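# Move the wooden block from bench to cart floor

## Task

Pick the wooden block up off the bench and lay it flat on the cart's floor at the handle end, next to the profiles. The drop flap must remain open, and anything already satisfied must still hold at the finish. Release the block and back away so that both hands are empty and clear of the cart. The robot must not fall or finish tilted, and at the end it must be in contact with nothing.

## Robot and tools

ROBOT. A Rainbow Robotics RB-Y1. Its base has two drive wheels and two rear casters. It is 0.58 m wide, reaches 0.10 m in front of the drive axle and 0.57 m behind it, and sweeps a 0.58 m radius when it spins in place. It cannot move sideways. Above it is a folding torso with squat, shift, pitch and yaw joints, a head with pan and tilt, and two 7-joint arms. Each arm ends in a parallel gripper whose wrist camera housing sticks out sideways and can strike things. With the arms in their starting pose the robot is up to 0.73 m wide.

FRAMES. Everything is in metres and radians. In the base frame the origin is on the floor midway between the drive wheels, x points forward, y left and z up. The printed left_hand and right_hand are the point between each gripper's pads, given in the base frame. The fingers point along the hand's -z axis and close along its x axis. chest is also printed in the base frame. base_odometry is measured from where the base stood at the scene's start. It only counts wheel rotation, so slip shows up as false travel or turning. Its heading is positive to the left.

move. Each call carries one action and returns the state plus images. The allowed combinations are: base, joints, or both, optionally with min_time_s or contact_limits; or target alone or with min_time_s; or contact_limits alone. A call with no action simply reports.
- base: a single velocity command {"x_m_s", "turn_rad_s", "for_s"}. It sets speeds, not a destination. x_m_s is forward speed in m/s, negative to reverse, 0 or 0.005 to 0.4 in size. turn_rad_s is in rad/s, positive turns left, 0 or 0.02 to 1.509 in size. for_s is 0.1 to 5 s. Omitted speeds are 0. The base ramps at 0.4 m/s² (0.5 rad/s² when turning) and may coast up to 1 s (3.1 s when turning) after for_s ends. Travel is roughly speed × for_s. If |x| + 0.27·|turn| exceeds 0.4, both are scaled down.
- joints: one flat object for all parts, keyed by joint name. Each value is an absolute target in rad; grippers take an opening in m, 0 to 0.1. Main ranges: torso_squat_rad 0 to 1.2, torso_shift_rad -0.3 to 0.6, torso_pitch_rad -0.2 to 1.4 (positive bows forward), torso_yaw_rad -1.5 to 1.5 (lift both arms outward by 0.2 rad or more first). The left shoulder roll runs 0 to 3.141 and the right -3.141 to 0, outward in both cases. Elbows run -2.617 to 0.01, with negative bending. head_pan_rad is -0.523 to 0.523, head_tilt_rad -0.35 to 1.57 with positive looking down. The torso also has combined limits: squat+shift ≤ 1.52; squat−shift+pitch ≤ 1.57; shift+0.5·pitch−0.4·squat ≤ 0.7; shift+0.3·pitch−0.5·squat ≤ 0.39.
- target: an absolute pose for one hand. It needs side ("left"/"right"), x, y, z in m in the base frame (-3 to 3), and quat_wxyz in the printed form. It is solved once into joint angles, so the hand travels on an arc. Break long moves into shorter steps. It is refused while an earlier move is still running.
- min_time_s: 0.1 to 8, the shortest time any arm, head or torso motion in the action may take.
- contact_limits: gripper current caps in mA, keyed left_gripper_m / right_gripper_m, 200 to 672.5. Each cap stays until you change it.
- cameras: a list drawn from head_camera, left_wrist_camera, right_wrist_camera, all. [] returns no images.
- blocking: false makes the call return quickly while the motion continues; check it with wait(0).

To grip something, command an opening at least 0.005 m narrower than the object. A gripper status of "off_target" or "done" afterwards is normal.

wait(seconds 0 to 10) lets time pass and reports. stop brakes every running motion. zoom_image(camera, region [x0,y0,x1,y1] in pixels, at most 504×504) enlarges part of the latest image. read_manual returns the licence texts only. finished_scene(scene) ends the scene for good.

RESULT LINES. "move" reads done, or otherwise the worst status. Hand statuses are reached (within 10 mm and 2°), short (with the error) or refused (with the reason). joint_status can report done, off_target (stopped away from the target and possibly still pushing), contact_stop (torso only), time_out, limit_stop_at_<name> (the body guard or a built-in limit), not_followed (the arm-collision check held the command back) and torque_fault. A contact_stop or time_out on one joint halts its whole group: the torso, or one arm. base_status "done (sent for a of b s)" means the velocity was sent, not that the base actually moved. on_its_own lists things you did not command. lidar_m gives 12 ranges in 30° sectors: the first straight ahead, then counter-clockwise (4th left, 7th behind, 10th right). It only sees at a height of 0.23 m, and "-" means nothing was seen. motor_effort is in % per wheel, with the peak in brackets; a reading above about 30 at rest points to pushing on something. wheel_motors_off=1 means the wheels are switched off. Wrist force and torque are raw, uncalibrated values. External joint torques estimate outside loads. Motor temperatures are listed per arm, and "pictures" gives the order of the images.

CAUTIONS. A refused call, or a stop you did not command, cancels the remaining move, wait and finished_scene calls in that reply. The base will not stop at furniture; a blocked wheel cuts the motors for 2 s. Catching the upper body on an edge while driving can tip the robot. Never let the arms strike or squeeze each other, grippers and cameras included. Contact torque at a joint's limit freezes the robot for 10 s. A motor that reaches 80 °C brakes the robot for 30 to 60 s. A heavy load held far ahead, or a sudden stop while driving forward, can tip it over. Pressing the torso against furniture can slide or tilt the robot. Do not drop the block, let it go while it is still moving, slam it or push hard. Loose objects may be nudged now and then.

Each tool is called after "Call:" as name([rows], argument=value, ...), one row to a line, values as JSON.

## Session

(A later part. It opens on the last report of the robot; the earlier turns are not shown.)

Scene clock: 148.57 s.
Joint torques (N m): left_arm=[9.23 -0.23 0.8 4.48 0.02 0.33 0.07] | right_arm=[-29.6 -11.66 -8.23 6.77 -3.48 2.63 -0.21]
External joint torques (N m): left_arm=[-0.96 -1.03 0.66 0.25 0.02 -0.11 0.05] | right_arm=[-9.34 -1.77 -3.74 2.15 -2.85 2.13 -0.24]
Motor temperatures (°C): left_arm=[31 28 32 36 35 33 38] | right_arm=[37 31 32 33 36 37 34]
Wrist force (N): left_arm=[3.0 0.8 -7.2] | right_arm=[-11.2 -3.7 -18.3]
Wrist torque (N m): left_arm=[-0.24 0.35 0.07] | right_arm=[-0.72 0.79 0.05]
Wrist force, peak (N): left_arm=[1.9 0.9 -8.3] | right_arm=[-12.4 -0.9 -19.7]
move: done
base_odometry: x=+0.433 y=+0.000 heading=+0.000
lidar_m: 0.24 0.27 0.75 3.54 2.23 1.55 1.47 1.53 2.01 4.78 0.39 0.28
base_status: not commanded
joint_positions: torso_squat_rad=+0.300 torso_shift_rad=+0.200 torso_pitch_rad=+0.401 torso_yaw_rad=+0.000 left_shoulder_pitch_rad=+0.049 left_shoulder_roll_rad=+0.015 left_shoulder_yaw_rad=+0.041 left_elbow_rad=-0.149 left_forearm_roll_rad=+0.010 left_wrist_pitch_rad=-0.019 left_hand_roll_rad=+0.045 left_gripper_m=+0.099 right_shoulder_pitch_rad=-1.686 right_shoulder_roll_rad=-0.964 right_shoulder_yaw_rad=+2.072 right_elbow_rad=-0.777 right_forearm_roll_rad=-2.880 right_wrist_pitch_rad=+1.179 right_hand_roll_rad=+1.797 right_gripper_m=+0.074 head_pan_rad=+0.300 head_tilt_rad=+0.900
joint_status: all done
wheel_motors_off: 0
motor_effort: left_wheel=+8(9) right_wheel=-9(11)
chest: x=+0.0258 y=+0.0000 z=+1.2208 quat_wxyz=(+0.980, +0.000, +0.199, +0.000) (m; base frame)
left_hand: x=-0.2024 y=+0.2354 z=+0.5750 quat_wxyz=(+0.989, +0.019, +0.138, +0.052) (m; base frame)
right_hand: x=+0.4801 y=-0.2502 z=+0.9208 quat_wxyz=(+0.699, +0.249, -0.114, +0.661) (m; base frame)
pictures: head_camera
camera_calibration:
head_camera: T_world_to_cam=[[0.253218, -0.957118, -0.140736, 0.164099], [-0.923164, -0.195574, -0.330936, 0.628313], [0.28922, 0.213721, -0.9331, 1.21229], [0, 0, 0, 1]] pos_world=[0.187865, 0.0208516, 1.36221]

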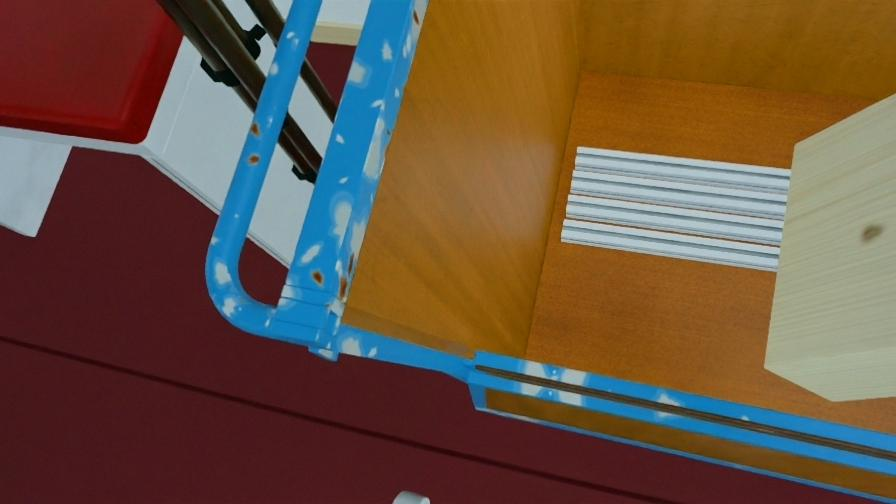

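Call:
move(target={"side":"right","x":0.47,"y":-0.25,"z":1.0,"quat_wxyz":[0.683,0.183,-0.183,0.683]}, min_time_s=2, cameras=[])

Call:
move(joints={"torso_pitch_rad":0.6,"torso_shift_rad":0.3,"torso_squat_rad":0.6,"head_tilt_rad":0.75,"head_pan_rad":0.1}, min_time_s=3, cameras=["head_camera"])

Scene clock: 165.83 s.
Joint torques (N m): left_arm=[8.68 -0.19 0.97 4.58 0.03 0.18 -0.03] | right_arm=[-26.28 -8.63 -10.57 4.1 -3.06 0.85 -0.35]
External joint torques (N m): left_arm=[-1.51 -0.98 0.84 0.35 0.03 -0.26 -0.05] | right_arm=[-8.92 -2.34 -3.09 0.69 -2.48 0.82 -0.37]
Motor temperatures (°C): left_arm=[31 28 32 36 35 33 38] | right_arm=[37 31 32 32 36 37 34]
Wrist force (N): left_arm=[3.0 1.2 -7.0] | right_arm=[-11.4 0.5 -19.6]
Wrist torque (N m): left_arm=[-0.32 0.34 0.06] | right_arm=[-0.31 0.78 0.03]
Wrist force, peak (N): left_arm=[3.3 1.5 -8.0] | right_arm=[-11.9 -3.4 -19.7]
move: done
base_odometry: x=+0.433 y=+0.000 heading=+0.000
lidar_m: 0.24 0.27 0.74 3.54 2.23 1.56 1.47 1.53 2.00 4.78 0.41 0.27
base_status: not commanded
joint_positions: torso_squat_rad=+0.300 torso_shift_rad=+0.200 torso_pitch_rad=+0.401 torso_yaw_rad=+0.000 left_shoulder_pitch_rad=+0.049 left_shoulder_roll_rad=+0.015 left_shoulder_yaw_rad=+0.041 left_elbow_rad=-0.149 left_forearm_roll_rad=+0.010 left_wrist_pitch_rad=-0.019 left_hand_roll_rad=+0.045 left_gripper_m=+0.099 right_shoulder_pitch_rad=-1.954 right_shoulder_roll_rad=-1.337 right_shoulder_yaw_rad=+2.095 right_elbow_rad=-1.391 right_forearm_roll_rad=-2.699 right_wrist_pitch_rad=+0.876 right_hand_roll_rad=+1.682 right_gripper_m=+0.074 head_pan_rad=+0.300 head_tilt_rad=+0.900
joint_status: all done
wheel_motors_off: 0
motor_effort: left_wheel=+7(8) right_wheel=-7(9)
chest: x=+0.0258 y=+0.0000 z=+1.2208 quat_wxyz=(+0.980, +0.000, +0.199, +0.000) (m; base frame)
left_hand: x=-0.2024 y=+0.2354 z=+0.5750 quat_wxyz=(+0.989, +0.019, +0.138, +0.052) (m; base frame)
right_hand: x=+0.4693 y=-0.2503 z=+0.9990 quat_wxyz=(+0.683, +0.184, -0.182, +0.683) (m; base frame)
right_hand_status: reached (checked arc, planned for 2.0 s): 1 mm and 0.2 deg off.
pictures: none
No camera images: "cameras" was empty.

Scene clock: 169.13 s.
Joint torques (N m): left_arm=[13.16 -0.41 0.74 6.31 -0.11 0.54 0] | right_arm=[-23.93 -10.11 -10.27 2.67 -2.92 2.15 -0.39]
External joint torques (N m): left_arm=[-1.91 -1.22 0.56 0.19 -0.11 -0.28 -0.03] | right_arm=[-8.11 -2.17 -3.82 0.33 -2.35 1.75 -0.42]
Motor temperatures (°C): left_arm=[31 28 32 36 35 33 38] | right_arm=[37 31 32 32 36 37 34]
Wrist force (N): left_arm=[3.5 0.4 -7.2] | right_arm=[-11.0 -4.1 -18.6]
Wrist torque (N m): left_arm=[-0.20 0.32 0.01] | right_arm=[-0.68 0.79 0.05]
Wrist force, peak (N): left_arm=[4.2 1.1 -7.6] | right_arm=[-11.9 -4.3 -19.3]
move: done
base_odometry: x=+0.433 y=+0.000 heading=+0.000
lidar_m: 0.25 0.27 0.74 3.53 2.23 1.56 1.47 1.51 2.02 4.77 0.41 0.27
base_status: not commanded
joint_positions: torso_squat_rad=+0.600 torso_shift_rad=+0.300 torso_pitch_rad=+0.601 torso_yaw_rad=+0.000 left_shoulder_pitch_rad=+0.049 left_shoulder_roll_rad=+0.015 left_shoulder_yaw_rad=+0.041 left_elbow_rad=-0.149 left_forearm_roll_rad=+0.010 left_wrist_pitch_rad=-0.019 left_hand_roll_rad=+0.045 left_gripper_m=+0.099 right_shoulder_pitch_rad=-1.954 right_shoulder_roll_rad=-1.337 right_shoulder_yaw_rad=+2.095 right_elbow_rad=-1.391 right_forearm_roll_rad=-2.699 right_wrist_pitch_rad=+0.876 right_hand_roll_rad=+1.682 right_gripper_m=+0.074 head_pan_rad=+0.100 head_tilt_rad=+0.750
joint_status: all done
wheel_motors_off: 0
motor_effort: left_wheel=+5(8) right_wheel=-5(8)
chest: x=+0.1178 y=+0.0000 z=+1.0877 quat_wxyz=(+0.955, +0.000, +0.296, +0.000) (m; base frame)
left_hand: x=-0.2341 y=+0.2354 z=+0.5001 quat_wxyz=(+0.970, +0.025, +0.236, +0.050) (m; base frame)
right_hand: x=+0.5086 y=-0.2503 z=+0.7822 quat_wxyz=(+0.698, +0.251, -0.113, +0.661) (m; base frame)
pictures: head_camera
camera_calibration:
head_camera: T_world_to_cam=[[0.0621153, -0.994788, -0.0808607, 0.0838409], [-0.961086, -0.037767, -0.273655, 0.630352], [0.269175, 0.0947123, -0.958423, 1.0668], [0, 0, 0, 1]] pos_world=[0.313459, 0.00617145, 1.20172]

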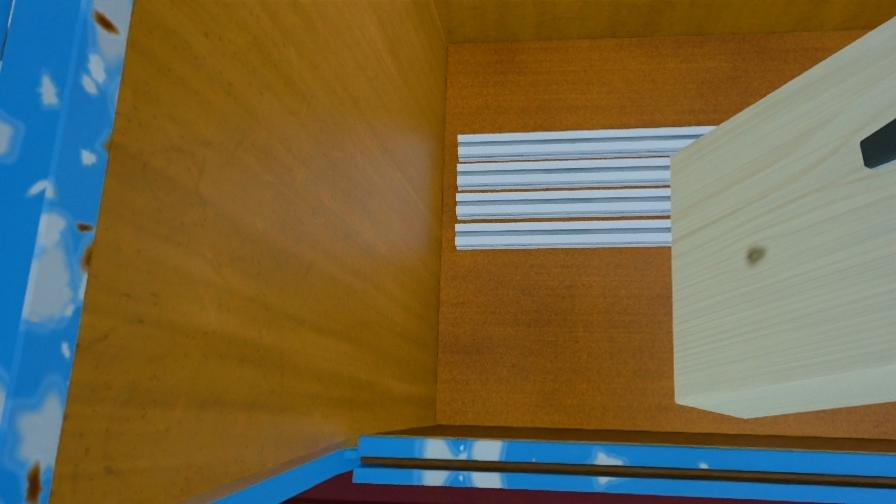

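Call:
move(target={"side":"right","x":0.464,"y":-0.2,"z":0.74,"quat_wxyz":[0.683,0.183,-0.183,0.683]}, min_time_s=3, cameras=["head_camera"])

Scene clock: 176.37 s.
Joint torques (N m): left_arm=[13.49 -0.06 0.79 6.64 -0.16 0.62 0] | right_arm=[-17.37 -10.31 -9.84 -2.87 -1.33 0.04 -0.46]
External joint torques (N m): left_arm=[-1.58 -0.87 0.61 0.52 -0.16 -0.2 -0.02] | right_arm=[-3.85 -2.47 -3.43 -2.65 -1.11 0.15 -0.48]
Motor temperatures (°C): left_arm=[31 28 32 36 35 33 38] | right_arm=[37 31 32 32 36 37 34]
Wrist force (N): left_arm=[4.5 0.5 -7.2] | right_arm=[-11.7 0.6 -19.4]
Wrist torque (N m): left_arm=[-0.22 0.39 0.07] | right_arm=[-0.33 0.81 0.06]
Wrist force, peak (N): left_arm=[5.0 0.5 -7.3] | right_arm=[-12.2 0.5 -19.9]
move: done
base_odometry: x=+0.433 y=+0.000 heading=+0.000
lidar_m: 0.26 0.26 0.74 3.54 2.22 1.57 1.47 1.52 2.01 4.78 0.40 0.28
base_status: not commanded
joint_positions: torso_squat_rad=+0.600 torso_shift_rad=+0.300 torso_pitch_rad=+0.601 torso_yaw_rad=+0.000 left_shoulder_pitch_rad=+0.049 left_shoulder_roll_rad=+0.015 left_shoulder_yaw_rad=+0.041 left_elbow_rad=-0.149 left_forearm_roll_rad=+0.010 left_wrist_pitch_rad=-0.019 left_hand_roll_rad=+0.045 left_gripper_m=+0.099 right_shoulder_pitch_rad=-1.862 right_shoulder_roll_rad=-1.381 right_shoulder_yaw_rad=+2.095 right_elbow_rad=-1.787 right_forearm_roll_rad=-2.442 right_wrist_pitch_rad=+0.336 right_hand_roll_rad=+1.549 right_gripper_m=+0.074 head_pan_rad=+0.100 head_tilt_rad=+0.750
joint_status: all done
wheel_motors_off: 0
motor_effort: left_wheel=+4(6) right_wheel=-2(7)
chest: x=+0.1178 y=+0.0000 z=+1.0877 quat_wxyz=(+0.955, +0.000, +0.296, +0.000) (m; base frame)
left_hand: x=-0.2341 y=+0.2354 z=+0.5001 quat_wxyz=(+0.970, +0.025, +0.236, +0.050) (m; base frame)
right_hand: x=+0.4636 y=-0.2003 z=+0.7394 quat_wxyz=(+0.683, +0.184, -0.183, +0.683) (m; base frame)
right_hand_status: reached (checked arc, planned for 3.0 s): 1 mm and 0.2 deg off.
pictures: head_camera
camera_calibration:
head_camera: T_world_to_cam=[[0.0621153, -0.994788, -0.0808607, 0.0838409], [-0.961086, -0.037767, -0.273655, 0.630352], [0.269175, 0.0947123, -0.958423, 1.0668], [0, 0, 0, 1]] pos_world=[0.313459, 0.00617145, 1.20172]

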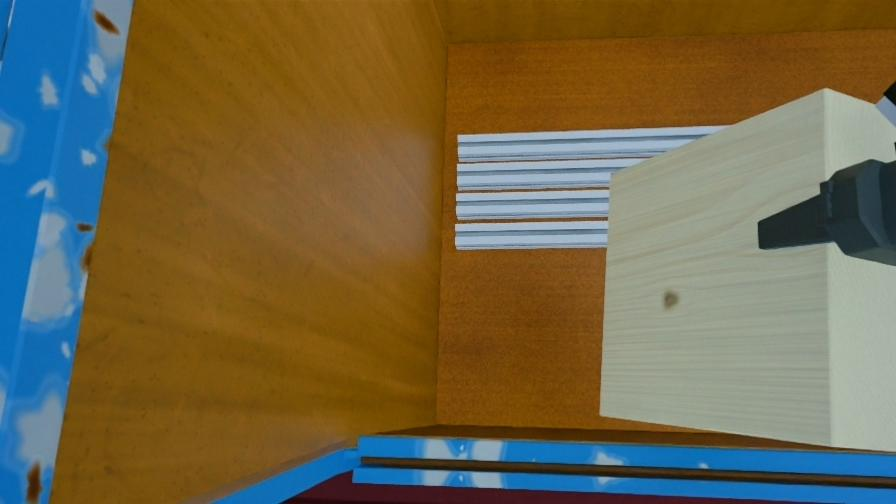

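Call:
move(target={"side":"right","x":0.464,"y":-0.2,"z":0.76,"quat_wxyz":[0.6481,0.1918,-0.1737,0.716]}, min_time_s=1.5, cameras=[])

Call:
move(base={"x_m_s":0.06,"for_s":1.0}, cameras=[])

Call:
move(joints={"torso_pitch_rad":0.75,"torso_squat_rad":0.8,"head_tilt_rad":0.6}, min_time_s=3, cameras=["head_camera"])

Scene clock: 190.73 s.
Joint torques (N m): left_arm=[13.03 0.03 0.94 6.47 -0.12 0.61 0.02] | right_arm=[-20.95 -9.78 -12.7 -2.4 -1.38 0.28 0.29]
External joint torques (N m): left_arm=[-2.04 -0.78 0.76 0.35 -0.12 -0.21 -0.01] | right_arm=[-7.25 -2.54 -5.96 -2.44 -1.09 0.36 0.27]
Motor temperatures (°C): left_arm=[31 28 32 36 35 33 38] | right_arm=[36 31 32 31 36 37 34]
Wrist force (N): left_arm=[3.5 0.6 -6.0] | right_arm=[-11.8 0.3 -19.1]
Wrist torque (N m): left_arm=[-0.23 0.30 0.08] | right_arm=[-0.31 0.75 0.08]
Wrist force, peak (N): left_arm=[4.7 0.3 -7.4] | right_arm=[-12.1 0.5 -19.8]
move: done
base_odometry: x=+0.433 y=+0.000 heading=+0.000
lidar_m: 0.26 0.26 0.74 3.55 2.21 1.55 1.46 1.52 2.00 4.78 0.39 0.28
base_status: not commanded
joint_positions: torso_squat_rad=+0.600 torso_shift_rad=+0.300 torso_pitch_rad=+0.601 torso_yaw_rad=+0.000 left_shoulder_pitch_rad=+0.049 left_shoulder_roll_rad=+0.015 left_shoulder_yaw_rad=+0.041 left_elbow_rad=-0.149 left_forearm_roll_rad=+0.010 left_wrist_pitch_rad=-0.019 left_hand_roll_rad=+0.045 left_gripper_m=+0.099 right_shoulder_pitch_rad=-1.924 right_shoulder_roll_rad=-1.408 right_shoulder_yaw_rad=+2.095 right_elbow_rad=-1.799 right_forearm_roll_rad=-2.409 right_wrist_pitch_rad=+0.439 right_hand_roll_rad=+1.572 right_gripper_m=+0.074 head_pan_rad=+0.100 head_tilt_rad=+0.750
joint_status: all done
wheel_motors_off: 0
motor_effort: left_wheel=+5(5) right_wheel=-5(7)
chest: x=+0.1178 y=+0.0000 z=+1.0877 quat_wxyz=(+0.955, +0.000, +0.296, +0.000) (m; base frame)
left_hand: x=-0.2341 y=+0.2354 z=+0.5001 quat_wxyz=(+0.970, +0.025, +0.236, +0.050) (m; base frame)
right_hand: x=+0.4631 y=-0.2006 z=+0.7590 quat_wxyz=(+0.649, +0.192, -0.172, +0.716) (m; base frame)
right_hand_status: reached (checked arc, planned for 1.5 s): 2 mm and 0.2 deg off.
pictures: none
No camera images: "cameras" was empty.

Scene clock: 192.20 s.
Joint torques (N m): left_arm=[13.42 -0.41 0.87 6.4 -0.01 0.63 0.06] | right_arm=[-20.06 -9.42 -11.93 -1.99 -1.75 0.37 0.12]
External joint torques (N m): left_arm=[-1.65 -1.22 0.69 0.28 0 -0.19 0.03] | right_arm=[-6.37 -2.18 -5.18 -2.03 -1.45 0.45 0.1]
Motor temperatures (°C): left_arm=[31 28 32 36 35 33 38] | right_arm=[36 31 32 31 36 37 34]
Wrist force (N): left_arm=[3.6 0.5 -6.5] | right_arm=[-11.6 0.8 -19.3]
Wrist torque (N m): left_arm=[-0.21 0.31 0.09] | right_arm=[-0.39 0.76 0.04]
Wrist force, peak (N): left_arm=[4.2 1.0 -7.4] | right_arm=[-12.5 1.0 -20.4]
move: done
base_odometry: x=+0.493 y=+0.000 heading=+0.000
lidar_m: 0.19 0.21 0.66 1.38 2.31 1.62 1.53 1.58 2.10 0.99 0.29 0.21
base_status: done (sent for 1 of 1 s)
joint_positions: torso_squat_rad=+0.600 torso_shift_rad=+0.300 torso_pitch_rad=+0.601 torso_yaw_rad=+0.000 left_shoulder_pitch_rad=+0.049 left_shoulder_roll_rad=+0.015 left_shoulder_yaw_rad=+0.041 left_elbow_rad=-0.149 left_forearm_roll_rad=+0.010 left_wrist_pitch_rad=-0.019 left_hand_roll_rad=+0.045 left_gripper_m=+0.099 right_shoulder_pitch_rad=-1.924 right_shoulder_roll_rad=-1.408 right_shoulder_yaw_rad=+2.095 right_elbow_rad=-1.799 right_forearm_roll_rad=-2.409 right_wrist_pitch_rad=+0.439 right_hand_roll_rad=+1.572 right_gripper_m=+0.074 head_pan_rad=+0.100 head_tilt_rad=+0.750
joint_status: not commanded
wheel_motors_off: 0
motor_effort: left_wheel=+1(25) right_wheel=+0(21)
chest: x=+0.1178 y=+0.0000 z=+1.0877 quat_wxyz=(+0.955, +0.000, +0.296, +0.000) (m; base frame)
left_hand: x=-0.2341 y=+0.2354 z=+0.5001 quat_wxyz=(+0.970, +0.025, +0.236, +0.050) (m; base frame)
right_hand: x=+0.4632 y=-0.2006 z=+0.7591 quat_wxyz=(+0.649, +0.192, -0.173, +0.716) (m; base frame)
pictures: none
No camera images: "cameras" was empty.

Scene clock: 195.47 s.
Joint torques (N m): left_arm=[17.49 0.11 1.14 7.26 -0.08 0.91 0] | right_arm=[-17.51 -8.33 -9.91 -3.67 -1.84 1 0.12]
External joint torques (N m): left_arm=[0.06 -0.87 0.93 0.24 -0.08 -0.1 -0.03] | right_arm=[-4.86 -0.58 -3.86 -2.92 -1.52 0.88 0.09]
Motor temperatures (°C): left_arm=[31 28 32 36 35 33 38] | right_arm=[36 31 32 31 36 37 34]
Wrist force (N): left_arm=[4.4 0.3 -6.4] | right_arm=[-12.3 -1.8 -18.4]
Wrist torque (N m): left_arm=[-0.23 0.39 0.05] | right_arm=[-0.47 0.76 0.04]
Wrist force, peak (N): left_arm=[4.5 1.1 -7.7] | right_arm=[-15.0 -0.9 -21.5]
move: contact_stop
base_odometry: x=+0.493 y=+0.000 heading=+0.000
lidar_m: 0.19 0.20 0.64 1.38 2.32 1.63 1.53 1.58 2.09 0.97 0.30 0.21
base_status: not commanded
joint_positions: torso_squat_rad=+0.765 torso_shift_rad=+0.294 torso_pitch_rad=+0.708 torso_yaw_rad=+0.005 left_shoulder_pitch_rad=+0.048 left_shoulder_roll_rad=+0.015 left_shoulder_yaw_rad=+0.041 left_elbow_rad=-0.149 left_forearm_roll_rad=+0.010 left_wrist_pitch_rad=-0.019 left_hand_roll_rad=+0.045 left_gripper_m=+0.099 right_shoulder_pitch_rad=-1.924 right_shoulder_roll_rad=-1.409 right_shoulder_yaw_rad=+2.094 right_elbow_rad=-1.799 right_forearm_roll_rad=-2.409 right_wrist_pitch_rad=+0.439 right_hand_roll_rad=+1.572 right_gripper_m=+0.074 head_pan_rad=+0.100 head_tilt_rad=+0.600
joint_status: torso_squat_rad contact_stop (moved +0.165 of +0.200); torso_pitch_rad contact_stop (moved +0.107 of +0.149); the others done
wheel_motors_off: 0
on_its_own: torso_squat_rad is held at +0.765, not at your +0.800, since a contact_stop; torso_pitch_rad is held at +0.713, not at your +0.750, since a contact_stop
motor_effort: left_wheel=-16(47) right_wheel=-2(25)
chest: x=+0.1193 y=-0.0015 z=+0.9987 quat_wxyz=(+0.938, +0.002, +0.347, +0.002) (m; base frame)
left_hand: x=-0.2938 y=+0.2361 z=+0.4534 quat_wxyz=(+0.956, +0.030, +0.287, +0.050) (m; base frame)
right_hand: x=+0.4283 y=-0.1993 z=+0.6341 quat_wxyz=(+0.656, +0.232, -0.140, +0.705) (m; base frame)
pictures: head_camera
camera_calibration:
head_camera: T_world_to_cam=[[0.0588484, -0.993665, -0.0957465, 0.0902769], [-0.949028, -0.0259371, -0.314121, 0.661109], [0.309648, 0.109352, -0.944542, 0.93626], [0, 0, 0, 1]] pos_world=[0.332187, 0.00447062, 1.10065]

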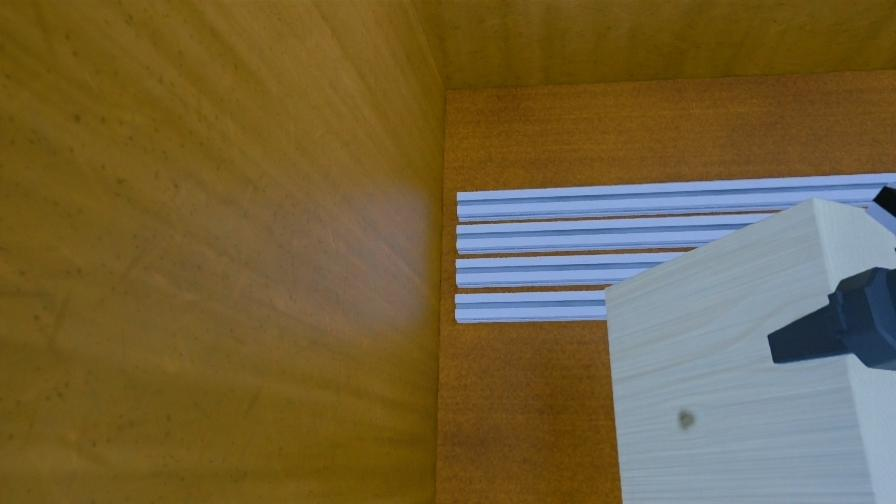

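Call:
move(base={"x_m_s":-0.04,"for_s":0.5}, cameras=[])

Call:
move(joints={"torso_pitch_rad":0.7,"torso_squat_rad":0.72,"torso_shift_rad":0.3,"torso_yaw_rad":0}, cameras=[])

Call:
move(target={"side":"right","x":0.47,"y":-0.2,"z":0.78,"quat_wxyz":[0.6481,0.1918,-0.1737,0.716]}, min_time_s=2, cameras=["head_camera"])

Scene clock: 202.00 s.
Joint torques (N m): left_arm=[18.45 0 0.91 7.29 -0.06 0.81 0.02] | right_arm=[-17.24 -7.95 -9.74 -3.17 -1.91 1.02 0.17]
External joint torques (N m): left_arm=[1.01 -0.99 0.7 0.26 -0.06 -0.19 -0.01] | right_arm=[-4.59 -0.2 -3.69 -2.41 -1.59 0.9 0.14]
Motor temperatures (°C): left_arm=[31 28 32 36 35 33 38] | right_arm=[36 31 32 31 36 37 34]
Wrist force (N): left_arm=[3.9 0.3 -6.6] | right_arm=[-12.4 -1.9 -18.5]
Wrist torque (N m): left_arm=[-0.20 0.35 0.08] | right_arm=[-0.50 0.79 0.04]
Wrist force, peak (N): left_arm=[4.4 0.4 -7.5] | right_arm=[-12.5 -2.1 -19.5]
move: done
base_odometry: x=+0.473 y=+0.000 heading=+0.000
lidar_m: 0.19 0.20 0.71 1.39 2.29 1.61 1.51 1.58 2.05 1.06 0.31 0.22
base_status: done (sent for 0.5 of 0.5 s)
joint_positions: torso_squat_rad=+0.765 torso_shift_rad=+0.294 torso_pitch_rad=+0.709 torso_yaw_rad=+0.005 left_shoulder_pitch_rad=+0.048 left_shoulder_roll_rad=+0.015 left_shoulder_yaw_rad=+0.041 left_elbow_rad=-0.149 left_forearm_roll_rad=+0.010 left_wrist_pitch_rad=-0.019 left_hand_roll_rad=+0.045 left_gripper_m=+0.099 right_shoulder_pitch_rad=-1.924 right_shoulder_roll_rad=-1.409 right_shoulder_yaw_rad=+2.094 right_elbow_rad=-1.799 right_forearm_roll_rad=-2.409 right_wrist_pitch_rad=+0.439 right_hand_roll_rad=+1.572 right_gripper_m=+0.074 head_pan_rad=+0.100 head_tilt_rad=+0.600
joint_status: not commanded
wheel_motors_off: 0
on_its_own: torso_squat_rad is held at +0.765, not at your +0.800, since a contact_stop; torso_pitch_rad is held at +0.713, not at your +0.750, since a contact_stop
motor_effort: left_wheel=-13(41) right_wheel=-8(28)
chest: x=+0.1195 y=-0.0016 z=+0.9986 quat_wxyz=(+0.938, +0.002, +0.347, +0.002) (m; base frame)
left_hand: x=-0.2937 y=+0.2361 z=+0.4534 quat_wxyz=(+0.956, +0.030, +0.288, +0.050) (m; base frame)
right_hand: x=+0.4283 y=-0.1994 z=+0.6338 quat_wxyz=(+0.656, +0.232, -0.140, +0.705) (m; base frame)
pictures: none
No camera images: "cameras" was empty.

Scene clock: 203.00 s.
Joint torques (N m): left_arm=[15.76 -0.12 1.25 7.31 0.04 0.73 -0.04] | right_arm=[-17.75 -8.65 -9.5 -3.54 -1.86 1.22 0.05]
External joint torques (N m): left_arm=[-1.53 -0.92 1.05 0.33 0.04 -0.26 -0.07] | right_arm=[-5.07 -0.83 -3.44 -2.87 -1.54 1.11 0.03]
Motor temperatures (°C): left_arm=[31 28 32 36 35 33 38] | right_arm=[36 31 32 31 36 37 34]
Wrist force (N): left_arm=[4.6 0.7 -7.0] | right_arm=[-12.1 -1.8 -18.4]
Wrist torque (N m): left_arm=[-0.26 0.43 0.04] | right_arm=[-0.46 0.78 0.04]
Wrist force, peak (N): left_arm=[4.7 0.6 -7.4] | right_arm=[-13.5 -1.4 -20.2]
move: done
base_odometry: x=+0.473 y=+0.000 heading=+0.000
lidar_m: 0.19 0.20 0.72 1.38 2.29 1.61 1.51 1.56 2.06 1.06 0.31 0.21
base_status: not commanded
joint_positions: torso_squat_rad=+0.720 torso_shift_rad=+0.300 torso_pitch_rad=+0.701 torso_yaw_rad=+0.000 left_shoulder_pitch_rad=+0.049 left_shoulder_roll_rad=+0.015 left_shoulder_yaw_rad=+0.041 left_elbow_rad=-0.149 left_forearm_roll_rad=+0.010 left_wrist_pitch_rad=-0.019 left_hand_roll_rad=+0.045 left_gripper_m=+0.099 right_shoulder_pitch_rad=-1.924 right_shoulder_roll_rad=-1.409 right_shoulder_yaw_rad=+2.094 right_elbow_rad=-1.799 right_forearm_roll_rad=-2.409 right_wrist_pitch_rad=+0.439 right_hand_roll_rad=+1.572 right_gripper_m=+0.074 head_pan_rad=+0.100 head_tilt_rad=+0.600
joint_status: all done
wheel_motors_off: 0
motor_effort: left_wheel=+4(11) right_wheel=-6(10)
chest: x=+0.1271 y=+0.0000 z=+1.0198 quat_wxyz=(+0.939, +0.000, +0.343, +0.000) (m; base frame)
left_hand: x=-0.2816 y=+0.2354 z=+0.4702 quat_wxyz=(+0.957, +0.027, +0.284, +0.049) (m; base frame)
right_hand: x=+0.4385 y=-0.2005 z=+0.6586 quat_wxyz=(+0.656, +0.227, -0.140, +0.706) (m; base frame)
pictures: none
No camera images: "cameras" was empty.

Scene clock: 205.33 s.
Joint torques (N m): left_arm=[15.82 -0.22 0.86 7.29 -0.13 0.82 0.03] | right_arm=[-18.59 -5.37 -14.31 -1.51 -2.23 -0.89 -0.35]
External joint torques (N m): left_arm=[-1.48 -1.03 0.67 0.32 -0.12 -0.18 0] | right_arm=[-7.18 -1.88 -6.18 -1.77 -1.84 -0.53 -0.37]
Motor temperatures (°C): left_arm=[31 28 32 36 35 33 38] | right_arm=[36 31 32 31 36 37 34]
Wrist force (N): left_arm=[4.2 1.5 -7.1] | right_arm=[-11.9 0.6 -19.3]
Wrist torque (N m): left_arm=[-0.35 0.35 0.04] | right_arm=[-0.35 0.75 0.03]
Wrist force, peak (N): left_arm=[4.2 0.5 -7.6] | right_arm=[-12.5 -1.6 -19.7]
move: done
base_odometry: x=+0.473 y=+0.000 heading=+0.000
lidar_m: 0.20 0.20 0.72 1.40 2.28 1.60 1.51 1.56 2.05 1.09 0.32 0.21
base_status: not commanded
joint_positions: torso_squat_rad=+0.720 torso_shift_rad=+0.300 torso_pitch_rad=+0.701 torso_yaw_rad=+0.000 left_shoulder_pitch_rad=+0.049 left_shoulder_roll_rad=+0.015 left_shoulder_yaw_rad=+0.041 left_elbow_rad=-0.149 left_forearm_roll_rad=+0.010 left_wrist_pitch_rad=-0.019 left_hand_roll_rad=+0.045 left_gripper_m=+0.099 right_shoulder_pitch_rad=-2.272 right_shoulder_roll_rad=-1.688 right_shoulder_yaw_rad=+2.076 right_elbow_rad=-2.034 right_forearm_roll_rad=-2.181 right_wrist_pitch_rad=+0.654 right_hand_roll_rad=+1.264 right_gripper_m=+0.074 head_pan_rad=+0.100 head_tilt_rad=+0.600
joint_status: all done
wheel_motors_off: 0
motor_effort: left_wheel=+3(4) right_wheel=-4(7)
chest: x=+0.1271 y=+0.0000 z=+1.0198 quat_wxyz=(+0.939, +0.000, +0.343, +0.000) (m; base frame)
left_hand: x=-0.2816 y=+0.2354 z=+0.4702 quat_wxyz=(+0.957, +0.027, +0.284, +0.049) (m; base frame)
right_hand: x=+0.4692 y=-0.2006 z=+0.7790 quat_wxyz=(+0.649, +0.192, -0.172, +0.716) (m; base frame)
right_hand_status: reached (checked arc, planned for 2.0 s): 1 mm and 0.2 deg off.
pictures: head_camera
camera_calibration:
head_camera: T_world_to_cam=[[0.0573822, -0.994306, -0.089788, 0.0873451], [-0.946698, -0.0256385, -0.321102, 0.682047], [0.316972, 0.103428, -0.942779, 0.950895], [0, 0, 0, 1]] pos_world=[0.339274, 0.00598573, 1.12333]

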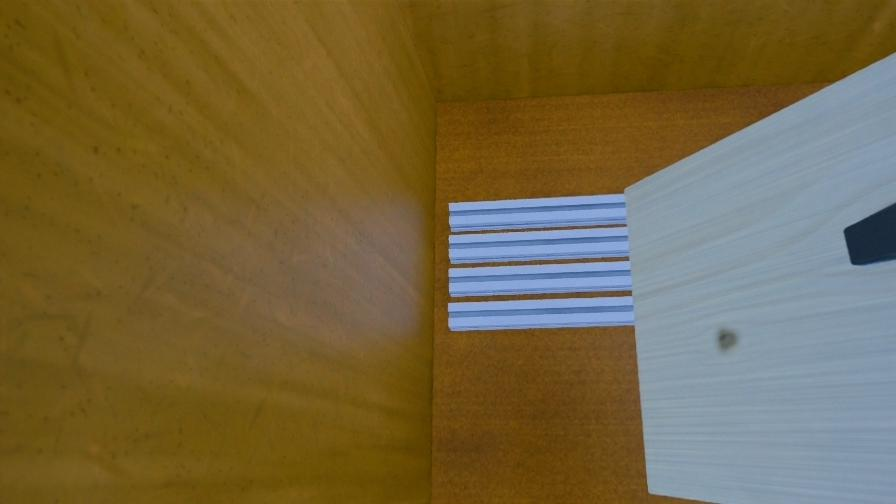

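Call:
move(joints={"torso_pitch_rad":0.9,"head_tilt_rad":0.45}, min_time_s=2, cameras=[])

Call:
move(target={"side":"right","x":0.455,"y":-0.18,"z":0.74,"quat_wxyz":[0.6481,0.1918,-0.1737,0.716]}, min_time_s=2, cameras=[])

Call:
move(joints={"torso_pitch_rad":1.05,"head_tilt_rad":0.35}, min_time_s=2, cameras=["head_camera"])

Scene clock: 209.87 s.
Joint torques (N m): left_arm=[16.43 0.09 1 7.7 0.02 0.92 0.02] | right_arm=[-16.61 -5.04 -12.14 -2.39 -2.65 -0.34 -0.33]
External joint torques (N m): left_arm=[-2.58 -0.87 0.78 0.07 0.02 -0.22 -0.02] | right_arm=[-5.66 -0.91 -4.42 -2.04 -2.21 -0.12 -0.35]
Motor temperatures (°C): left_arm=[31 28 32 36 35 33 38] | right_arm=[36 31 32 31 36 37 34]
Wrist force (N): left_arm=[4.6 0.7 -6.0] | right_arm=[-11.7 -1.2 -18.6]
Wrist torque (N m): left_arm=[-0.24 0.35 0.05] | right_arm=[-0.47 0.81 0.04]
Wrist force, peak (N): left_arm=[6.8 -0.1 -7.0] | right_arm=[-14.9 0.8 -23.8]
move: contact_stop
base_odometry: x=+0.473 y=+0.000 heading=-0.001
lidar_m: 0.19 0.20 0.72 1.43 2.29 1.59 1.51 1.58 2.06 1.06 0.31 0.21
base_status: not commanded
joint_positions: torso_squat_rad=+0.721 torso_shift_rad=+0.294 torso_pitch_rad=+0.783 torso_yaw_rad=+0.005 left_shoulder_pitch_rad=+0.049 left_shoulder_roll_rad=+0.015 left_shoulder_yaw_rad=+0.041 left_elbow_rad=-0.149 left_forearm_roll_rad=+0.010 left_wrist_pitch_rad=-0.019 left_hand_roll_rad=+0.045 left_gripper_m=+0.099 right_shoulder_pitch_rad=-2.273 right_shoulder_roll_rad=-1.688 right_shoulder_yaw_rad=+2.076 right_elbow_rad=-2.033 right_forearm_roll_rad=-2.181 right_wrist_pitch_rad=+0.654 right_hand_roll_rad=+1.264 right_gripper_m=+0.074 head_pan_rad=+0.100 head_tilt_rad=+0.450
joint_status: torso_pitch_rad contact_stop (moved +0.083 of +0.199); the others done
wheel_motors_off: 0
on_its_own: torso_pitch_rad is held at +0.787, not at your +0.900, since a contact_stop
motor_effort: left_wheel=-12(40) right_wheel=+1(21)
chest: x=+0.1426 y=-0.0012 z=+1.0032 quat_wxyz=(+0.924, +0.002, +0.382, +0.002) (m; base frame)
left_hand: x=-0.3109 y=+0.2359 z=+0.4907 quat_wxyz=(+0.944, +0.031, +0.324, +0.050) (m; base frame)
right_hand: x=+0.4644 y=-0.1996 z=+0.7341 quat_wxyz=(+0.654, +0.223, -0.147, +0.708) (m; base frame)
pictures: none
No camera images: "cameras" was empty.

not run: a stop that you did not command came earlier in this reply.

not run: a stop that you did not command came earlier in this reply.

Call:
move(joints={"torso_pitch_rad":0.4,"torso_squat_rad":0.3,"torso_shift_rad":0.2,"torso_yaw_rad":0}, min_time_s=2.5, cameras=["head_camera"])

Scene clock: 217.23 s.
Joint torques (N m): left_arm=[8.65 0.03 0.89 4.03 -0.04 0.29 0.02] | right_arm=[-18.01 -1.71 -13.54 3.21 -1.89 -3.04 -0.13]
External joint torques (N m): left_arm=[-1.53 -0.76 0.76 -0.2 -0.04 -0.15 0] | right_arm=[-5.49 -1.06 -4.29 0.92 -1.68 -2.17 -0.15]
Motor temperatures (°C): left_arm=[31 28 32 36 35 33 38] | right_arm=[36 31 32 31 36 37 34]
Wrist force (N): left_arm=[2.1 0.4 -7.0] | right_arm=[-10.9 7.6 -19.0]
Wrist torque (N m): left_arm=[-0.20 0.25 0.04] | right_arm=[0.03 0.69 -0.01]
Wrist force, peak (N): left_arm=[5.2 0.7 -7.2] | right_arm=[-13.2 -1.1 -20.1]
move: done
base_odometry: x=+0.473 y=+0.000 heading=+0.000
lidar_m: 0.20 0.20 0.71 1.41 2.27 1.59 1.51 1.57 2.05 1.06 0.32 0.22
base_status: not commanded
joint_positions: torso_squat_rad=+0.300 torso_shift_rad=+0.200 torso_pitch_rad=+0.401 torso_yaw_rad=+0.000 left_shoulder_pitch_rad=+0.049 left_shoulder_roll_rad=+0.015 left_shoulder_yaw_rad=+0.041 left_elbow_rad=-0.149 left_forearm_roll_rad=+0.010 left_wrist_pitch_rad=-0.019 left_hand_roll_rad=+0.045 left_gripper_m=+0.099 right_shoulder_pitch_rad=-2.273 right_shoulder_roll_rad=-1.688 right_shoulder_yaw_rad=+2.076 right_elbow_rad=-2.034 right_forearm_roll_rad=-2.181 right_wrist_pitch_rad=+0.655 right_hand_roll_rad=+1.264 right_gripper_m=+0.074 head_pan_rad=+0.100 head_tilt_rad=+0.450
joint_status: all done
wheel_motors_off: 0
motor_effort: left_wheel=-3(13) right_wheel=+3(7)
chest: x=+0.0257 y=+0.0000 z=+1.2208 quat_wxyz=(+0.980, +0.000, +0.199, +0.000) (m; base frame)
left_hand: x=-0.2025 y=+0.2354 z=+0.5751 quat_wxyz=(+0.989, +0.019, +0.138, +0.052) (m; base frame)
right_hand: x=+0.4235 y=-0.2004 z=+1.0921 quat_wxyz=(+0.615, +0.083, -0.267, +0.737) (m; base frame)
pictures: head_camera
camera_calibration:
head_camera: T_world_to_cam=[[0.0858506, -0.993841, -0.0700632, 0.0862226], [-0.71346, -0.0122408, -0.700589, 1.11838], [0.695417, 0.110133, -0.710117, 0.850539], [0, 0, 0, 1]] pos_world=[0.199037, 0.00570883, 1.39355]

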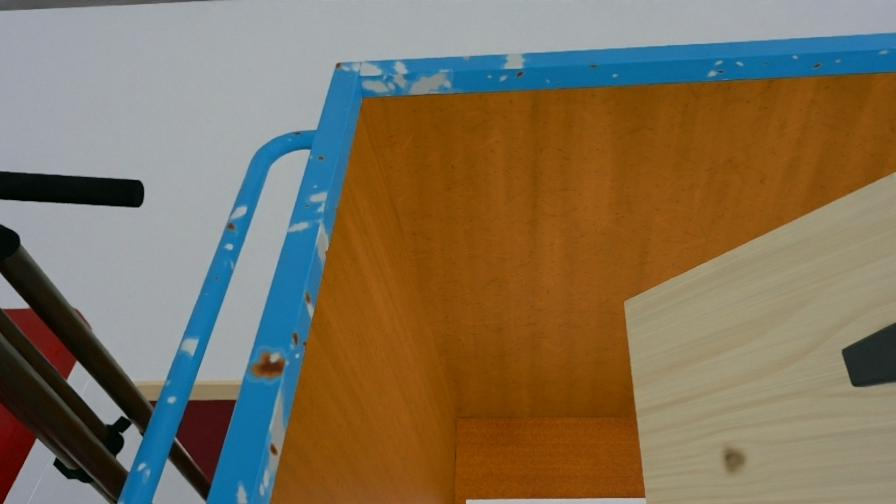

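Call:
move(base={"x_m_s":-0.25,"for_s":2.0}, cameras=[])

Call:
move(base={"turn_rad_s":-0.5,"for_s":1.57}, cameras=[])

Call:
move(base={"x_m_s":0.2,"for_s":2.25}, cameras=["head_camera"])

Call:
move(base={"turn_rad_s":0.5,"for_s":1.68}, cameras=["head_camera"])

Scene clock: 222.77 s.
Joint torques (N m): left_arm=[8.48 -0.08 1.05 4.07 -0.12 0.27 0.01] | right_arm=[-18.48 -1.8 -14.19 4.17 -1.87 -3.1 -0.35]
External joint torques (N m): left_arm=[-1.7 -0.87 0.92 -0.16 -0.12 -0.17 0] | right_arm=[-5.96 -1.14 -4.94 1.88 -1.67 -2.24 -0.37]
Motor temperatures (°C): left_arm=[31 28 32 36 34 33 38] | right_arm=[36 31 33 31 36 37 34]
Wrist force (N): left_arm=[2.1 0.5 -6.9] | right_arm=[-10.0 7.5 -18.4]
Wrist torque (N m): left_arm=[-0.22 0.21 0.07] | right_arm=[0.15 0.71 -0.01]
Wrist force, peak (N): left_arm=[2.5 1.2 -8.4] | right_arm=[-10.6 7.7 -19.6]
move: done
base_odometry: x=-0.027 y=+0.000 heading=-0.002
lidar_m: 0.70 1.07 1.59 4.99 1.52 1.07 1.00 1.06 1.39 3.31 1.08 0.74
base_status: done (sent for 2 of 2 s)
joint_positions: torso_squat_rad=+0.300 torso_shift_rad=+0.200 torso_pitch_rad=+0.401 torso_yaw_rad=+0.000 left_shoulder_pitch_rad=+0.049 left_shoulder_roll_rad=+0.015 left_shoulder_yaw_rad=+0.041 left_elbow_rad=-0.149 left_forearm_roll_rad=+0.010 left_wrist_pitch_rad=-0.019 left_hand_roll_rad=+0.045 left_gripper_m=+0.099 right_shoulder_pitch_rad=-2.273 right_shoulder_roll_rad=-1.688 right_shoulder_yaw_rad=+2.076 right_elbow_rad=-2.034 right_forearm_roll_rad=-2.181 right_wrist_pitch_rad=+0.655 right_hand_roll_rad=+1.264 right_gripper_m=+0.074 head_pan_rad=+0.100 head_tilt_rad=+0.450
joint_status: not commanded
wheel_motors_off: 0
motor_effort: left_wheel=-15(28) right_wheel=+18(35)
chest: x=+0.0257 y=+0.0000 z=+1.2208 quat_wxyz=(+0.980, +0.000, +0.199, +0.000) (m; base frame)
left_hand: x=-0.2025 y=+0.2354 z=+0.5751 quat_wxyz=(+0.989, +0.019, +0.138, +0.052) (m; base frame)
right_hand: x=+0.4234 y=-0.2004 z=+1.0920 quat_wxyz=(+0.615, +0.083, -0.267, +0.737) (m; base frame)
pictures: none
No camera images: "cameras" was empty.

Scene clock: 225.67 s.
Joint torques (N m): left_arm=[8.39 -0.19 0.96 4.08 -0.05 0.27 0.02] | right_arm=[-18.76 -1.57 -14.17 3.89 -1.73 -3.06 -0.29]
External joint torques (N m): left_arm=[-1.79 -0.99 0.82 -0.15 -0.05 -0.17 0.01] | right_arm=[-6.24 -0.91 -4.92 1.59 -1.52 -2.19 -0.31]
Motor temperatures (°C): left_arm=[31 28 32 36 34 33 38] | right_arm=[36 31 33 31 36 37 34]
Wrist force (N): left_arm=[2.5 0.5 -7.5] | right_arm=[-10.7 8.1 -18.8]
Wrist torque (N m): left_arm=[-0.21 0.27 0.07] | right_arm=[0.00 0.68 0.00]
Wrist force, peak (N): left_arm=[2.4 0.5 -8.2] | right_arm=[-10.5 7.2 -19.5]
move: done
base_odometry: x=-0.027 y=+0.000 heading=-0.785
lidar_m: 0.86 0.71 0.69 1.06 2.80 2.28 1.24 1.03 1.02 1.16 1.85 3.51
base_status: done (sent for 1.57 of 1.57 s)
joint_positions: torso_squat_rad=+0.300 torso_shift_rad=+0.200 torso_pitch_rad=+0.401 torso_yaw_rad=+0.000 left_shoulder_pitch_rad=+0.049 left_shoulder_roll_rad=+0.015 left_shoulder_yaw_rad=+0.041 left_elbow_rad=-0.149 left_forearm_roll_rad=+0.010 left_wrist_pitch_rad=-0.019 left_hand_roll_rad=+0.045 left_gripper_m=+0.099 right_shoulder_pitch_rad=-2.273 right_shoulder_roll_rad=-1.688 right_shoulder_yaw_rad=+2.076 right_elbow_rad=-2.034 right_forearm_roll_rad=-2.181 right_wrist_pitch_rad=+0.655 right_hand_roll_rad=+1.264 right_gripper_m=+0.074 head_pan_rad=+0.100 head_tilt_rad=+0.450
joint_status: not commanded
wheel_motors_off: 0
motor_effort: left_wheel=+14(38) right_wheel=+0(32)
chest: x=+0.0257 y=+0.0000 z=+1.2208 quat_wxyz=(+0.980, +0.000, +0.199, +0.000) (m; base frame)
left_hand: x=-0.2025 y=+0.2354 z=+0.5751 quat_wxyz=(+0.989, +0.019, +0.138, +0.052) (m; base frame)
right_hand: x=+0.4234 y=-0.2004 z=+1.0920 quat_wxyz=(+0.615, +0.083, -0.267, +0.737) (m; base frame)
pictures: none
No camera images: "cameras" was empty.

Scene clock: 228.77 s.
Joint torques (N m): left_arm=[9.28 -0.18 0.93 4.1 -0.09 0.21 0.02] | right_arm=[-18.73 -1.71 -14.25 3.47 -1.82 -3.09 -0.37]
External joint torques (N m): left_arm=[-0.9 -0.98 0.79 -0.13 -0.1 -0.23 0] | right_arm=[-6.21 -1.05 -5 1.18 -1.61 -2.23 -0.39]
Motor temperatures (°C): left_arm=[31 28 32 36 34 33 38] | right_arm=[36 31 33 31 36 37 34]
Wrist force (N): left_arm=[2.2 1.2 -7.6] | right_arm=[-10.2 7.7 -17.9]
Wrist torque (N m): left_arm=[-0.31 0.22 0.08] | right_arm=[0.10 0.75 0.05]
Wrist force, peak (N): left_arm=[2.2 0.3 -8.4] | right_arm=[-11.0 7.2 -20.2]
move: done
base_odometry: x=+0.294 y=-0.320 heading=-0.785
lidar_m: 0.50 0.41 0.40 0.46 1.74 2.97 1.60 1.33 1.32 1.48 2.41 2.83
base_status: done (sent for 2.27 of 2.27 s)
joint_positions: torso_squat_rad=+0.300 torso_shift_rad=+0.200 torso_pitch_rad=+0.401 torso_yaw_rad=+0.000 left_shoulder_pitch_rad=+0.049 left_shoulder_roll_rad=+0.015 left_shoulder_yaw_rad=+0.041 left_elbow_rad=-0.149 left_forearm_roll_rad=+0.010 left_wrist_pitch_rad=-0.019 left_hand_roll_rad=+0.045 left_gripper_m=+0.099 right_shoulder_pitch_rad=-2.273 right_shoulder_roll_rad=-1.688 right_shoulder_yaw_rad=+2.076 right_elbow_rad=-2.034 right_forearm_roll_rad=-2.181 right_wrist_pitch_rad=+0.655 right_hand_roll_rad=+1.264 right_gripper_m=+0.074 head_pan_rad=+0.100 head_tilt_rad=+0.450
joint_status: not commanded
wheel_motors_off: 0
motor_effort: left_wheel=-1(45) right_wheel=+1(33)
chest: x=+0.0258 y=+0.0000 z=+1.2208 quat_wxyz=(+0.980, +0.000, +0.199, +0.000) (m; base frame)
left_hand: x=-0.2024 y=+0.2354 z=+0.5750 quat_wxyz=(+0.989, +0.019, +0.138, +0.052) (m; base frame)
right_hand: x=+0.4235 y=-0.2004 z=+1.0919 quat_wxyz=(+0.615, +0.084, -0.267, +0.737) (m; base frame)
pictures: head_camera
camera_calibration:
head_camera: T_world_to_cam=[[0.0857667, -0.993853, -0.070009, 0.0861469], [-0.713562, -0.0122348, -0.700486, 1.1184], [0.695323, 0.110034, -0.710224, 0.850569], [0, 0, 0, 1]] pos_world=[0.199237, 0.00570909, 1.39355]

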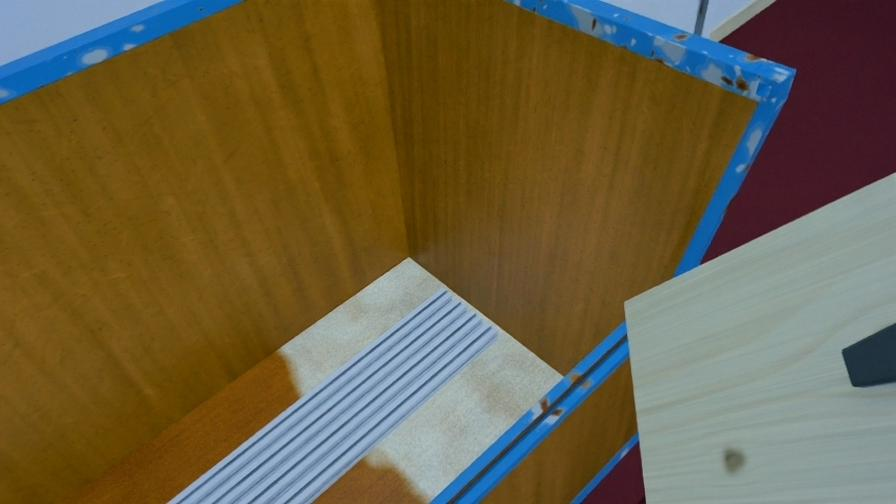

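Scene clock: 231.77 s.
Joint torques (N m): left_arm=[9.26 -0.45 0.59 4.15 -0.03 0.23 -0.03] | right_arm=[-18.89 -1.5 -14.34 3.5 -1.78 -3.09 -0.34]
External joint torques (N m): left_arm=[-0.92 -1.25 0.46 -0.08 -0.03 -0.21 -0.04] | right_arm=[-6.37 -0.84 -5.09 1.21 -1.58 -2.22 -0.36]
Motor temperatures (°C): left_arm=[31 28 32 36 34 33 38] | right_arm=[36 31 33 31 36 37 34]
Wrist force (N): left_arm=[2.2 1.2 -7.7] | right_arm=[-10.6 7.9 -18.4]
Wrist torque (N m): left_arm=[-0.29 0.20 0.06] | right_arm=[0.06 0.73 0.02]
Wrist force, peak (N): left_arm=[3.3 0.8 -7.9] | right_arm=[-12.0 7.9 -18.7]
move: done
base_odometry: x=+0.293 y=-0.320 heading=+0.048
lidar_m: 0.39 0.42 0.58 4.80 1.87 1.36 1.31 1.38 1.88 5.00 0.58 0.42
base_status: done (sent for 1.67 of 1.67 s)
joint_positions: torso_squat_rad=+0.300 torso_shift_rad=+0.200 torso_pitch_rad=+0.401 torso_yaw_rad=+0.000 left_shoulder_pitch_rad=+0.049 left_shoulder_roll_rad=+0.015 left_shoulder_yaw_rad=+0.041 left_elbow_rad=-0.149 left_forearm_roll_rad=+0.010 left_wrist_pitch_rad=-0.019 left_hand_roll_rad=+0.045 left_gripper_m=+0.099 right_shoulder_pitch_rad=-2.273 right_shoulder_roll_rad=-1.688 right_shoulder_yaw_rad=+2.076 right_elbow_rad=-2.034 right_forearm_roll_rad=-2.181 right_wrist_pitch_rad=+0.655 right_hand_roll_rad=+1.264 right_gripper_m=+0.074 head_pan_rad=+0.100 head_tilt_rad=+0.450
joint_status: not commanded
wheel_motors_off: 0
motor_effort: left_wheel=-2(35) right_wheel=+15(28)
chest: x=+0.0258 y=+0.0000 z=+1.2208 quat_wxyz=(+0.980, +0.000, +0.199, +0.000) (m; base frame)
left_hand: x=-0.2024 y=+0.2354 z=+0.5750 quat_wxyz=(+0.989, +0.019, +0.138, +0.052) (m; base frame)
right_hand: x=+0.4235 y=-0.2004 z=+1.0919 quat_wxyz=(+0.615, +0.084, -0.267, +0.737) (m; base frame)
pictures: head_camera
camera_calibration:
head_camera: T_world_to_cam=[[0.0857667, -0.993853, -0.070009, 0.0861469], [-0.713562, -0.0122348, -0.700486, 1.1184], [0.695323, 0.110034, -0.710224, 0.850569], [0, 0, 0, 1]] pos_world=[0.199237, 0.00570909, 1.39355]

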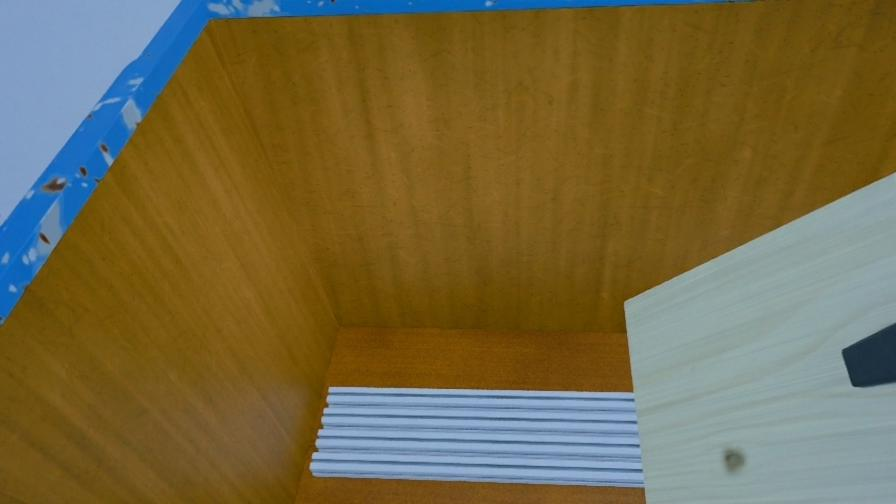

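Call:
move(base={"x_m_s":0.12,"for_s":1.5}, cameras=[])

Call:
move(target={"side":"right","x":0.46,"y":-0.05,"z":1.03,"quat_wxyz":[0.6688,0.1867,-0.1792,0.6969]}, min_time_s=3, cameras=["head_camera"])

Call:
move(joints={"torso_pitch_rad":0.7,"torso_squat_rad":0.6,"torso_shift_rad":0.3,"head_tilt_rad":0.6}, min_time_s=3, cameras=["head_camera"])

Scene clock: 236.20 s.
Joint torques (N m): left_arm=[9.27 -0.08 1.02 4.21 -0.09 0.17 0.05] | right_arm=[-19.11 -1.57 -14.15 3.43 -1.72 -3 -0.47]
External joint torques (N m): left_arm=[-0.91 -0.88 0.88 -0.02 -0.09 -0.27 0.03] | right_arm=[-6.59 -0.91 -4.9 1.14 -1.51 -2.14 -0.49]
Motor temperatures (°C): left_arm=[31 28 32 36 34 33 38] | right_arm=[35 31 33 31 36 37 34]
Wrist force (N): left_arm=[2.4 1.5 -7.4] | right_arm=[-10.0 7.8 -18.4]
Wrist torque (N m): left_arm=[-0.30 0.24 0.08] | right_arm=[0.09 0.74 0.03]
Wrist force, peak (N): left_arm=[3.0 1.1 -8.1] | right_arm=[-10.9 6.7 -20.1]
move: done
base_odometry: x=+0.473 y=-0.311 heading=+0.048
lidar_m: 0.21 0.23 0.31 4.07 2.13 1.56 1.49 1.56 2.14 4.31 0.32 0.24
base_status: done (sent for 1.5 of 1.5 s)
joint_positions: torso_squat_rad=+0.300 torso_shift_rad=+0.200 torso_pitch_rad=+0.401 torso_yaw_rad=+0.000 left_shoulder_pitch_rad=+0.049 left_shoulder_roll_rad=+0.015 left_shoulder_yaw_rad=+0.041 left_elbow_rad=-0.149 left_forearm_roll_rad=+0.010 left_wrist_pitch_rad=-0.019 left_hand_roll_rad=+0.045 left_gripper_m=+0.099 right_shoulder_pitch_rad=-2.273 right_shoulder_roll_rad=-1.688 right_shoulder_yaw_rad=+2.076 right_elbow_rad=-2.034 right_forearm_roll_rad=-2.181 right_wrist_pitch_rad=+0.655 right_hand_roll_rad=+1.264 right_gripper_m=+0.074 head_pan_rad=+0.100 head_tilt_rad=+0.450
joint_status: not commanded
wheel_motors_off: 0
motor_effort: left_wheel=+2(25) right_wheel=-1(46)
chest: x=+0.0258 y=+0.0000 z=+1.2208 quat_wxyz=(+0.980, +0.000, +0.199, +0.000) (m; base frame)
left_hand: x=-0.2024 y=+0.2354 z=+0.5750 quat_wxyz=(+0.989, +0.019, +0.138, +0.052) (m; base frame)
right_hand: x=+0.4235 y=-0.2004 z=+1.0919 quat_wxyz=(+0.615, +0.084, -0.267, +0.737) (m; base frame)
pictures: none
No camera images: "cameras" was empty.

Scene clock: 239.53 s.
Joint torques (N m): left_arm=[9.38 -0.49 0.79 4.19 -0.09 0.3 -0.04] | right_arm=[-26.48 -6.97 -16.17 5.11 -2.43 -1.72 -0.32]
External joint torques (N m): left_arm=[-0.8 -1.28 0.65 -0.04 -0.09 -0.14 -0.05] | right_arm=[-6.44 -0.9 -7.45 2.16 -2.11 -1.18 -0.35]
Motor temperatures (°C): left_arm=[31 28 32 36 34 33 38] | right_arm=[36 31 33 31 36 37 34]
Wrist force (N): left_arm=[2.8 0.7 -7.1] | right_arm=[-12.1 0.6 -18.9]
Wrist torque (N m): left_arm=[-0.26 0.35 0.05] | right_arm=[-0.32 0.70 0.05]
Wrist force, peak (N): left_arm=[3.2 0.9 -7.9] | right_arm=[-11.6 1.2 -20.3]
move: done
base_odometry: x=+0.473 y=-0.311 heading=+0.048
lidar_m: 0.22 0.23 0.32 4.05 2.14 1.55 1.49 1.57 2.14 4.30 0.33 0.23
base_status: not commanded
joint_positions: torso_squat_rad=+0.300 torso_shift_rad=+0.200 torso_pitch_rad=+0.401 torso_yaw_rad=+0.000 left_shoulder_pitch_rad=+0.049 left_shoulder_roll_rad=+0.015 left_shoulder_yaw_rad=+0.041 left_elbow_rad=-0.149 left_forearm_roll_rad=+0.010 left_wrist_pitch_rad=-0.019 left_hand_roll_rad=+0.045 left_gripper_m=+0.099 right_shoulder_pitch_rad=-2.118 right_shoulder_roll_rad=-1.029 right_shoulder_yaw_rad=+1.976 right_elbow_rad=-1.602 right_forearm_roll_rad=-2.442 right_wrist_pitch_rad=+0.658 right_hand_roll_rad=+1.061 right_gripper_m=+0.074 head_pan_rad=+0.100 head_tilt_rad=+0.450
joint_status: all done
wheel_motors_off: 0
motor_effort: left_wheel=+1(3) right_wheel=+0(3)
chest: x=+0.0258 y=+0.0000 z=+1.2208 quat_wxyz=(+0.980, +0.000, +0.199, +0.000) (m; base frame)
left_hand: x=-0.2024 y=+0.2354 z=+0.5750 quat_wxyz=(+0.989, +0.019, +0.138, +0.052) (m; base frame)
right_hand: x=+0.4587 y=-0.0506 z=+1.0289 quat_wxyz=(+0.670, +0.186, -0.179, +0.696) (m; base frame)
right_hand_status: reached (checked arc, planned for 3.0 s): 2 mm and 0.2 deg off.
pictures: head_camera
camera_calibration:
head_camera: T_world_to_cam=[[0.085765, -0.993853, -0.0699974, 0.0861396], [-0.713511, -0.0122336, -0.700538, 1.11839], [0.695376, 0.110025, -0.710174, 0.850558], [0, 0, 0, 1]] pos_world=[0.199137, 0.00570911, 1.39355]

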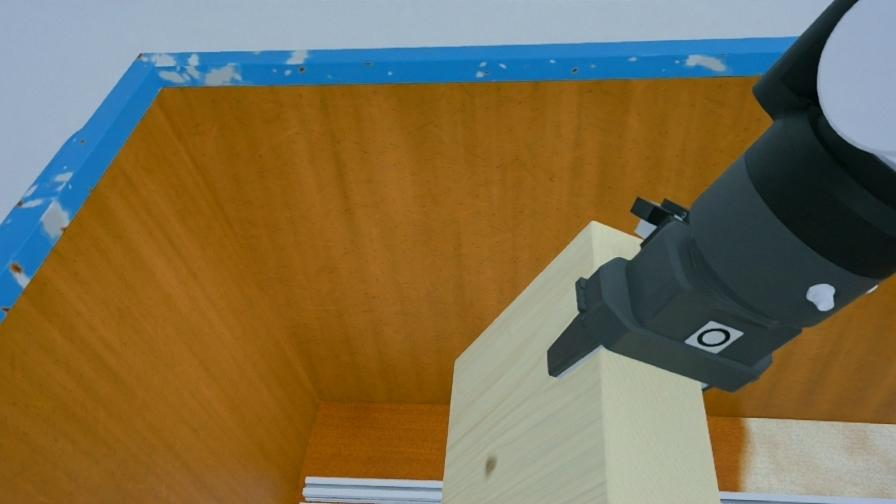

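Scene clock: 242.83 s.
Joint torques (N m): left_arm=[15.29 -0.19 1.02 7.03 -0.09 0.84 0.01] | right_arm=[-25.31 -6.91 -14.33 -0.5 -2.81 0.25 -0.4]
External joint torques (N m): left_arm=[-2.01 -1 0.83 0.05 -0.08 -0.15 -0.02] | right_arm=[-6.65 -0.87 -6.29 -0.92 -2.29 0.29 -0.43]
Motor temperatures (°C): left_arm=[31 28 32 36 34 33 38] | right_arm=[36 31 33 31 36 37 34]
Wrist force (N): left_arm=[4.7 0.4 -6.9] | right_arm=[-11.6 -5.9 -17.9]
Wrist torque (N m): left_arm=[-0.17 0.41 0.06] | right_arm=[-0.81 0.72 0.06]
Wrist force, peak (N): left_arm=[5.3 1.4 -7.2] | right_arm=[-11.9 -6.6 -18.9]
move: done
base_odometry: x=+0.473 y=-0.311 heading=+0.048
lidar_m: 0.22 0.23 0.32 4.08 2.14 1.54 1.49 1.57 2.14 4.30 0.34 0.24
base_status: not commanded
joint_positions: torso_squat_rad=+0.600 torso_shift_rad=+0.300 torso_pitch_rad=+0.701 torso_yaw_rad=+0.000 left_shoulder_pitch_rad=+0.049 left_shoulder_roll_rad=+0.015 left_shoulder_yaw_rad=+0.041 left_elbow_rad=-0.149 left_forearm_roll_rad=+0.010 left_wrist_pitch_rad=-0.019 left_hand_roll_rad=+0.045 left_gripper_m=+0.099 right_shoulder_pitch_rad=-2.118 right_shoulder_roll_rad=-1.029 right_shoulder_yaw_rad=+1.976 right_elbow_rad=-1.602 right_forearm_roll_rad=-2.441 right_wrist_pitch_rad=+0.657 right_hand_roll_rad=+1.061 right_gripper_m=+0.074 head_pan_rad=+0.100 head_tilt_rad=+0.600
joint_status: all done
wheel_motors_off: 0
motor_effort: left_wheel=+1(3) right_wheel=-2(3)
chest: x=+0.1424 y=+0.0000 z=+1.0689 quat_wxyz=(+0.939, +0.000, +0.343, +0.000) (m; base frame)
left_hand: x=-0.2664 y=+0.2354 z=+0.5195 quat_wxyz=(+0.957, +0.027, +0.284, +0.049) (m; base frame)
right_hand: x=+0.4998 y=-0.0507 z=+0.7577 quat_wxyz=(+0.689, +0.287, -0.077, +0.661) (m; base frame)
pictures: head_camera
camera_calibration:
head_camera: T_world_to_cam=[[0.0573424, -0.994317, -0.0896971, 0.0907837], [-0.946699, -0.02563, -0.321098, 0.712294], [0.316975, 0.103329, -0.942789, 0.992347], [0, 0, 0, 1]] pos_world=[0.354574, 0.00598599, 1.17243]

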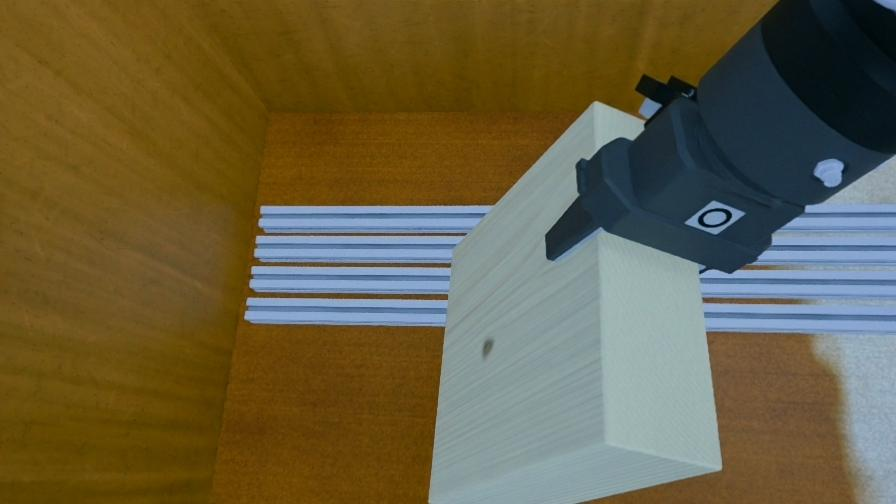

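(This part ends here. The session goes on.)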